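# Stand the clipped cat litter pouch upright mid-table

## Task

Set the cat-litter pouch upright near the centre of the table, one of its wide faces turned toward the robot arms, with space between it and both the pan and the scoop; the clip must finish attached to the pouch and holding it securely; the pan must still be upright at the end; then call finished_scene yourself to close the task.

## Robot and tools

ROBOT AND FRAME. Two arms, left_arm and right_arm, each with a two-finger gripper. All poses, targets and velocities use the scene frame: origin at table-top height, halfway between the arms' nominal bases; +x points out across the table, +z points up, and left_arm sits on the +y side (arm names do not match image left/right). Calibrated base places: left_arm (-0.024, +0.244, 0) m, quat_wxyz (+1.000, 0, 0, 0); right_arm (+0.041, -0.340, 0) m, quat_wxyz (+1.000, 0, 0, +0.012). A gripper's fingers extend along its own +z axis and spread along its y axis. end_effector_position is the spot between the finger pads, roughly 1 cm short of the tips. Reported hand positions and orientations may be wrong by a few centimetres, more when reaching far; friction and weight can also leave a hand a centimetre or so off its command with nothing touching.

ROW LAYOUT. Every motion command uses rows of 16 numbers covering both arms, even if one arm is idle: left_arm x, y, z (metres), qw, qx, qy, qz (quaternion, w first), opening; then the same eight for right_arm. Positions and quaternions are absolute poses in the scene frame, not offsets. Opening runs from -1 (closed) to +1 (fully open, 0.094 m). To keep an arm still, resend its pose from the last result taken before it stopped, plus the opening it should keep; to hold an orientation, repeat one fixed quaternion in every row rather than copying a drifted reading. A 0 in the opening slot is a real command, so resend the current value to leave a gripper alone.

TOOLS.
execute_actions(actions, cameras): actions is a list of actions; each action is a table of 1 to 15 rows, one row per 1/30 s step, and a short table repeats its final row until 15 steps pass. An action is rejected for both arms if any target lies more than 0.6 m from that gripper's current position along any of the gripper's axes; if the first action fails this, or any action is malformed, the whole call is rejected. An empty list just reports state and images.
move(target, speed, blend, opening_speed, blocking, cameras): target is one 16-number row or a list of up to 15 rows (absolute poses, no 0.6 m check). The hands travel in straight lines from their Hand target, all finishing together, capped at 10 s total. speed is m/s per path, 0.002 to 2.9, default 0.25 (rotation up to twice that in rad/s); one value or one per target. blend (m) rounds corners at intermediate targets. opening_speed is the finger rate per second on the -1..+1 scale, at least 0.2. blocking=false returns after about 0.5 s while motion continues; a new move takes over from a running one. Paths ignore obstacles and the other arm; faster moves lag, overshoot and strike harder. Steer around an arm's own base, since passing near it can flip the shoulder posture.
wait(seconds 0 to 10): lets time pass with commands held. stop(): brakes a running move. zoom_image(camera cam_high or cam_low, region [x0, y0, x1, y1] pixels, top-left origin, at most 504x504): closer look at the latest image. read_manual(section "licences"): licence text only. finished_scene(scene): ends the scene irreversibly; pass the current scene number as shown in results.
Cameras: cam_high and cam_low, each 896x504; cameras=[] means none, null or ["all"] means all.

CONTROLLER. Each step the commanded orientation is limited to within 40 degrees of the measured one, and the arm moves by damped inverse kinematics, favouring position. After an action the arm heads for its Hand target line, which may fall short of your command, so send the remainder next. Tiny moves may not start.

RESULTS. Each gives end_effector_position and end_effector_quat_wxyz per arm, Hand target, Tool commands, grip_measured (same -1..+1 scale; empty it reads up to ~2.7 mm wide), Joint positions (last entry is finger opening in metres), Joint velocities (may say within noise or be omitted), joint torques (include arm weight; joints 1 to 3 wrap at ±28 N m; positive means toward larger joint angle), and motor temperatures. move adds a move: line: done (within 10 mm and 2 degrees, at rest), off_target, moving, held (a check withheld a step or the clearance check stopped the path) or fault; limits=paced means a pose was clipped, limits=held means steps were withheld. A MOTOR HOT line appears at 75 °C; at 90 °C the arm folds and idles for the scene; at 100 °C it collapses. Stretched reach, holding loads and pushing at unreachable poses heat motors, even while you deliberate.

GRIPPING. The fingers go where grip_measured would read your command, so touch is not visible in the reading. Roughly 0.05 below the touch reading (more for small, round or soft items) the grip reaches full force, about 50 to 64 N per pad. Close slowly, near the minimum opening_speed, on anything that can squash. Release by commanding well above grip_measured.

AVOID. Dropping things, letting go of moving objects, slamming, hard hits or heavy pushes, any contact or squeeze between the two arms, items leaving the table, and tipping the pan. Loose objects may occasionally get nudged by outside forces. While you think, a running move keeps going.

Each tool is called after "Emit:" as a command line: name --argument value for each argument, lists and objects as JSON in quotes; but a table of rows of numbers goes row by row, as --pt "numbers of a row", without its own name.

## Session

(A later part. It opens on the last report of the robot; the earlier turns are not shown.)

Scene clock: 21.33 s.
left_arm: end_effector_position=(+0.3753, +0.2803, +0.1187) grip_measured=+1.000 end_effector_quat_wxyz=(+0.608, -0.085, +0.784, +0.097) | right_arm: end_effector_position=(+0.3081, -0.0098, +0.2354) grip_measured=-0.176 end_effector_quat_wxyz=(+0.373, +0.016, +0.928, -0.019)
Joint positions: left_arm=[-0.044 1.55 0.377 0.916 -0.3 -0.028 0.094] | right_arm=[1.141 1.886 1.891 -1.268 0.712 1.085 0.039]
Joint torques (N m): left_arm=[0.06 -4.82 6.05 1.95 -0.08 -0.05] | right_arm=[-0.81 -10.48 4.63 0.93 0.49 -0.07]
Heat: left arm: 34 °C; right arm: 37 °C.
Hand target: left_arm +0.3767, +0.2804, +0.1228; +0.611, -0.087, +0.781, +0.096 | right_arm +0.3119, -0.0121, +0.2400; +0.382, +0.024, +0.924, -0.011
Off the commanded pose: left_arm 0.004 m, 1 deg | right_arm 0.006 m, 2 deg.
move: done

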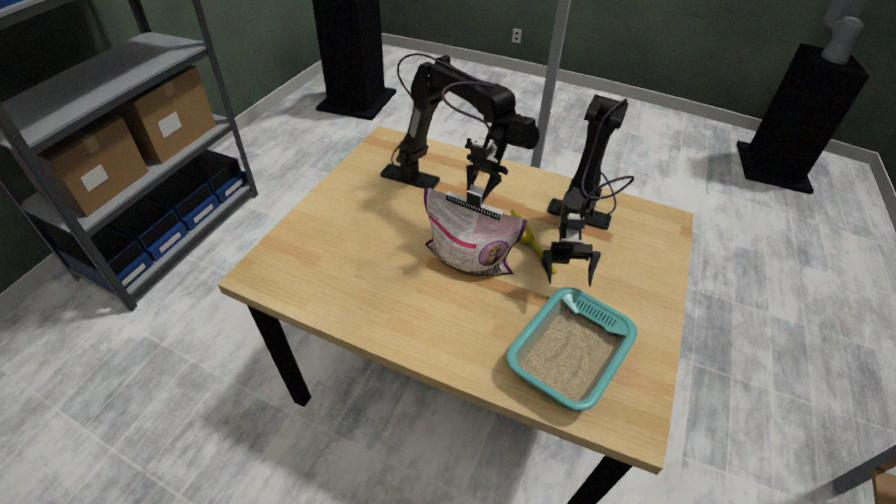

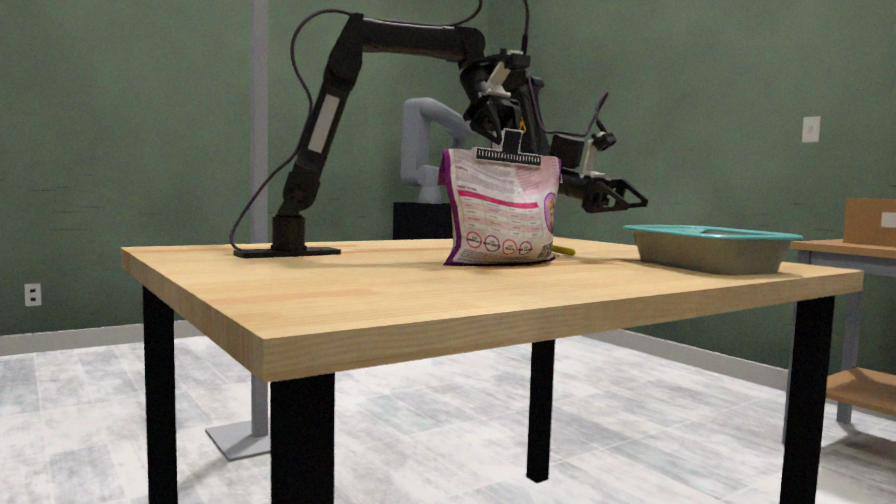

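Upright, seated. Release and retreat along the approach direction.

Emit:
move --pt "0.3767 0.2804 0.1227 0.611 -0.087 0.781 0.096 1 0.312 -0.012 0.240 0.3826 0.0242 0.9236 -0.01 0.5" --pt "0.3767 0.2804 0.1227 0.611 -0.087 0.781 0.096 1 0.235 -0.015 0.305 0.3826 0.0242 0.9236 -0.01 0.5" --speed 0.12 --opening_speed 0.8

Emit:
zoom_image --camera "cam_high" --region '[370, 150, 580, 300]'

Emit:
zoom_image --camera "cam_low" --region '[420, 90, 620, 290]'

Scene clock: 24.50 s.
left_arm: end_effector_position=(+0.3753, +0.2803, +0.1187) grip_measured=+1.000 end_effector_quat_wxyz=(+0.608, -0.085, +0.784, +0.097) | right_arm: end_effector_position=(+0.2346, -0.0076, +0.2948) grip_measured=+0.498 end_effector_quat_wxyz=(+0.385, +0.006, +0.922, +0.025)
Joint positions: left_arm=[-0.044 1.55 0.377 0.916 -0.3 -0.028 0.094] | right_arm=[1.341 1.834 2.064 -1.541 0.758 1.273 0.07]
Joint torques (N m): left_arm=[0.02 -5.09 6.16 1.9 -0.07 0] | right_arm=[0.06 -9.61 6.2 0.4 0.66 0.07]
Heat: left arm: 34 °C; right arm: 37 °C.
Hand target: left_arm +0.3767, +0.2804, +0.1228; +0.611, -0.087, +0.781, +0.096 | right_arm +0.2352, -0.0150, +0.3044; +0.396, +0.010, +0.918, +0.025
Off the commanded pose: left_arm 0.004 m, 1 deg | right_arm 0.013 m, 5 deg.
joint sent to its limit (right arm) — joint 4 (wrist pitch), lower limit. The joint targets are off in orientation, not in position.
move: off_target (right_arm)

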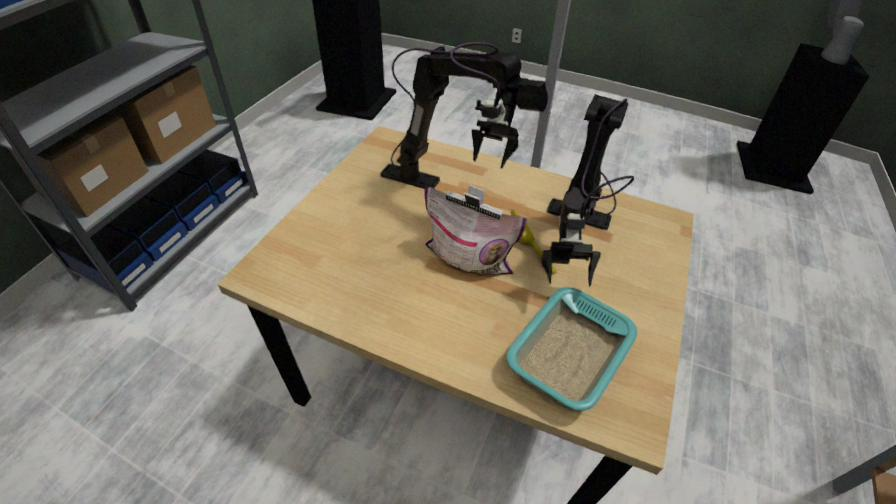

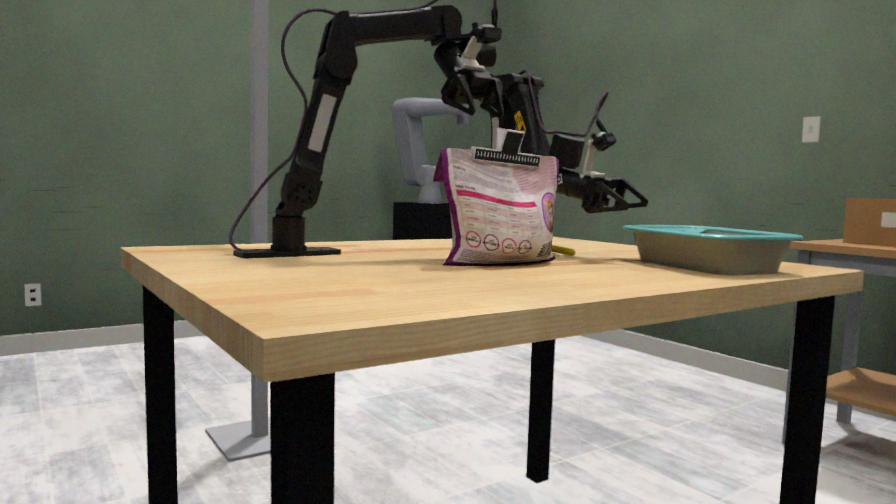

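Scaled by 2.400.

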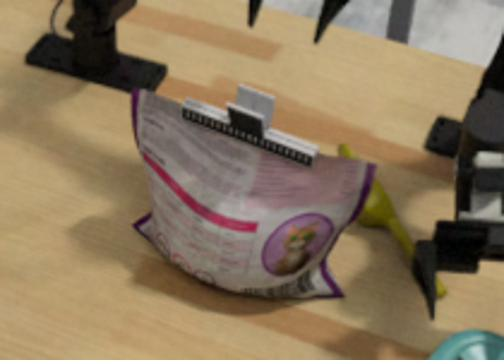

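Scaled by 2.520.

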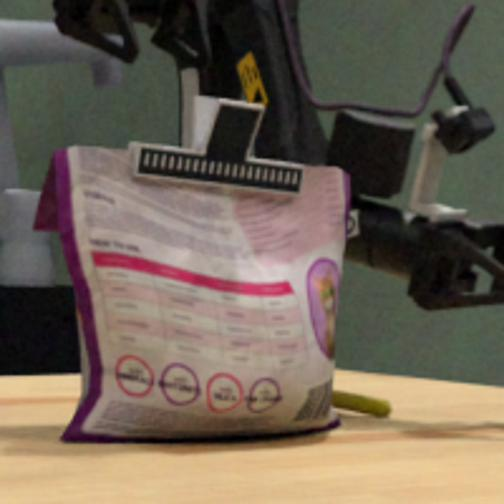

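Emit:
finished_scene --scene 3

The scene is finished: the task was done.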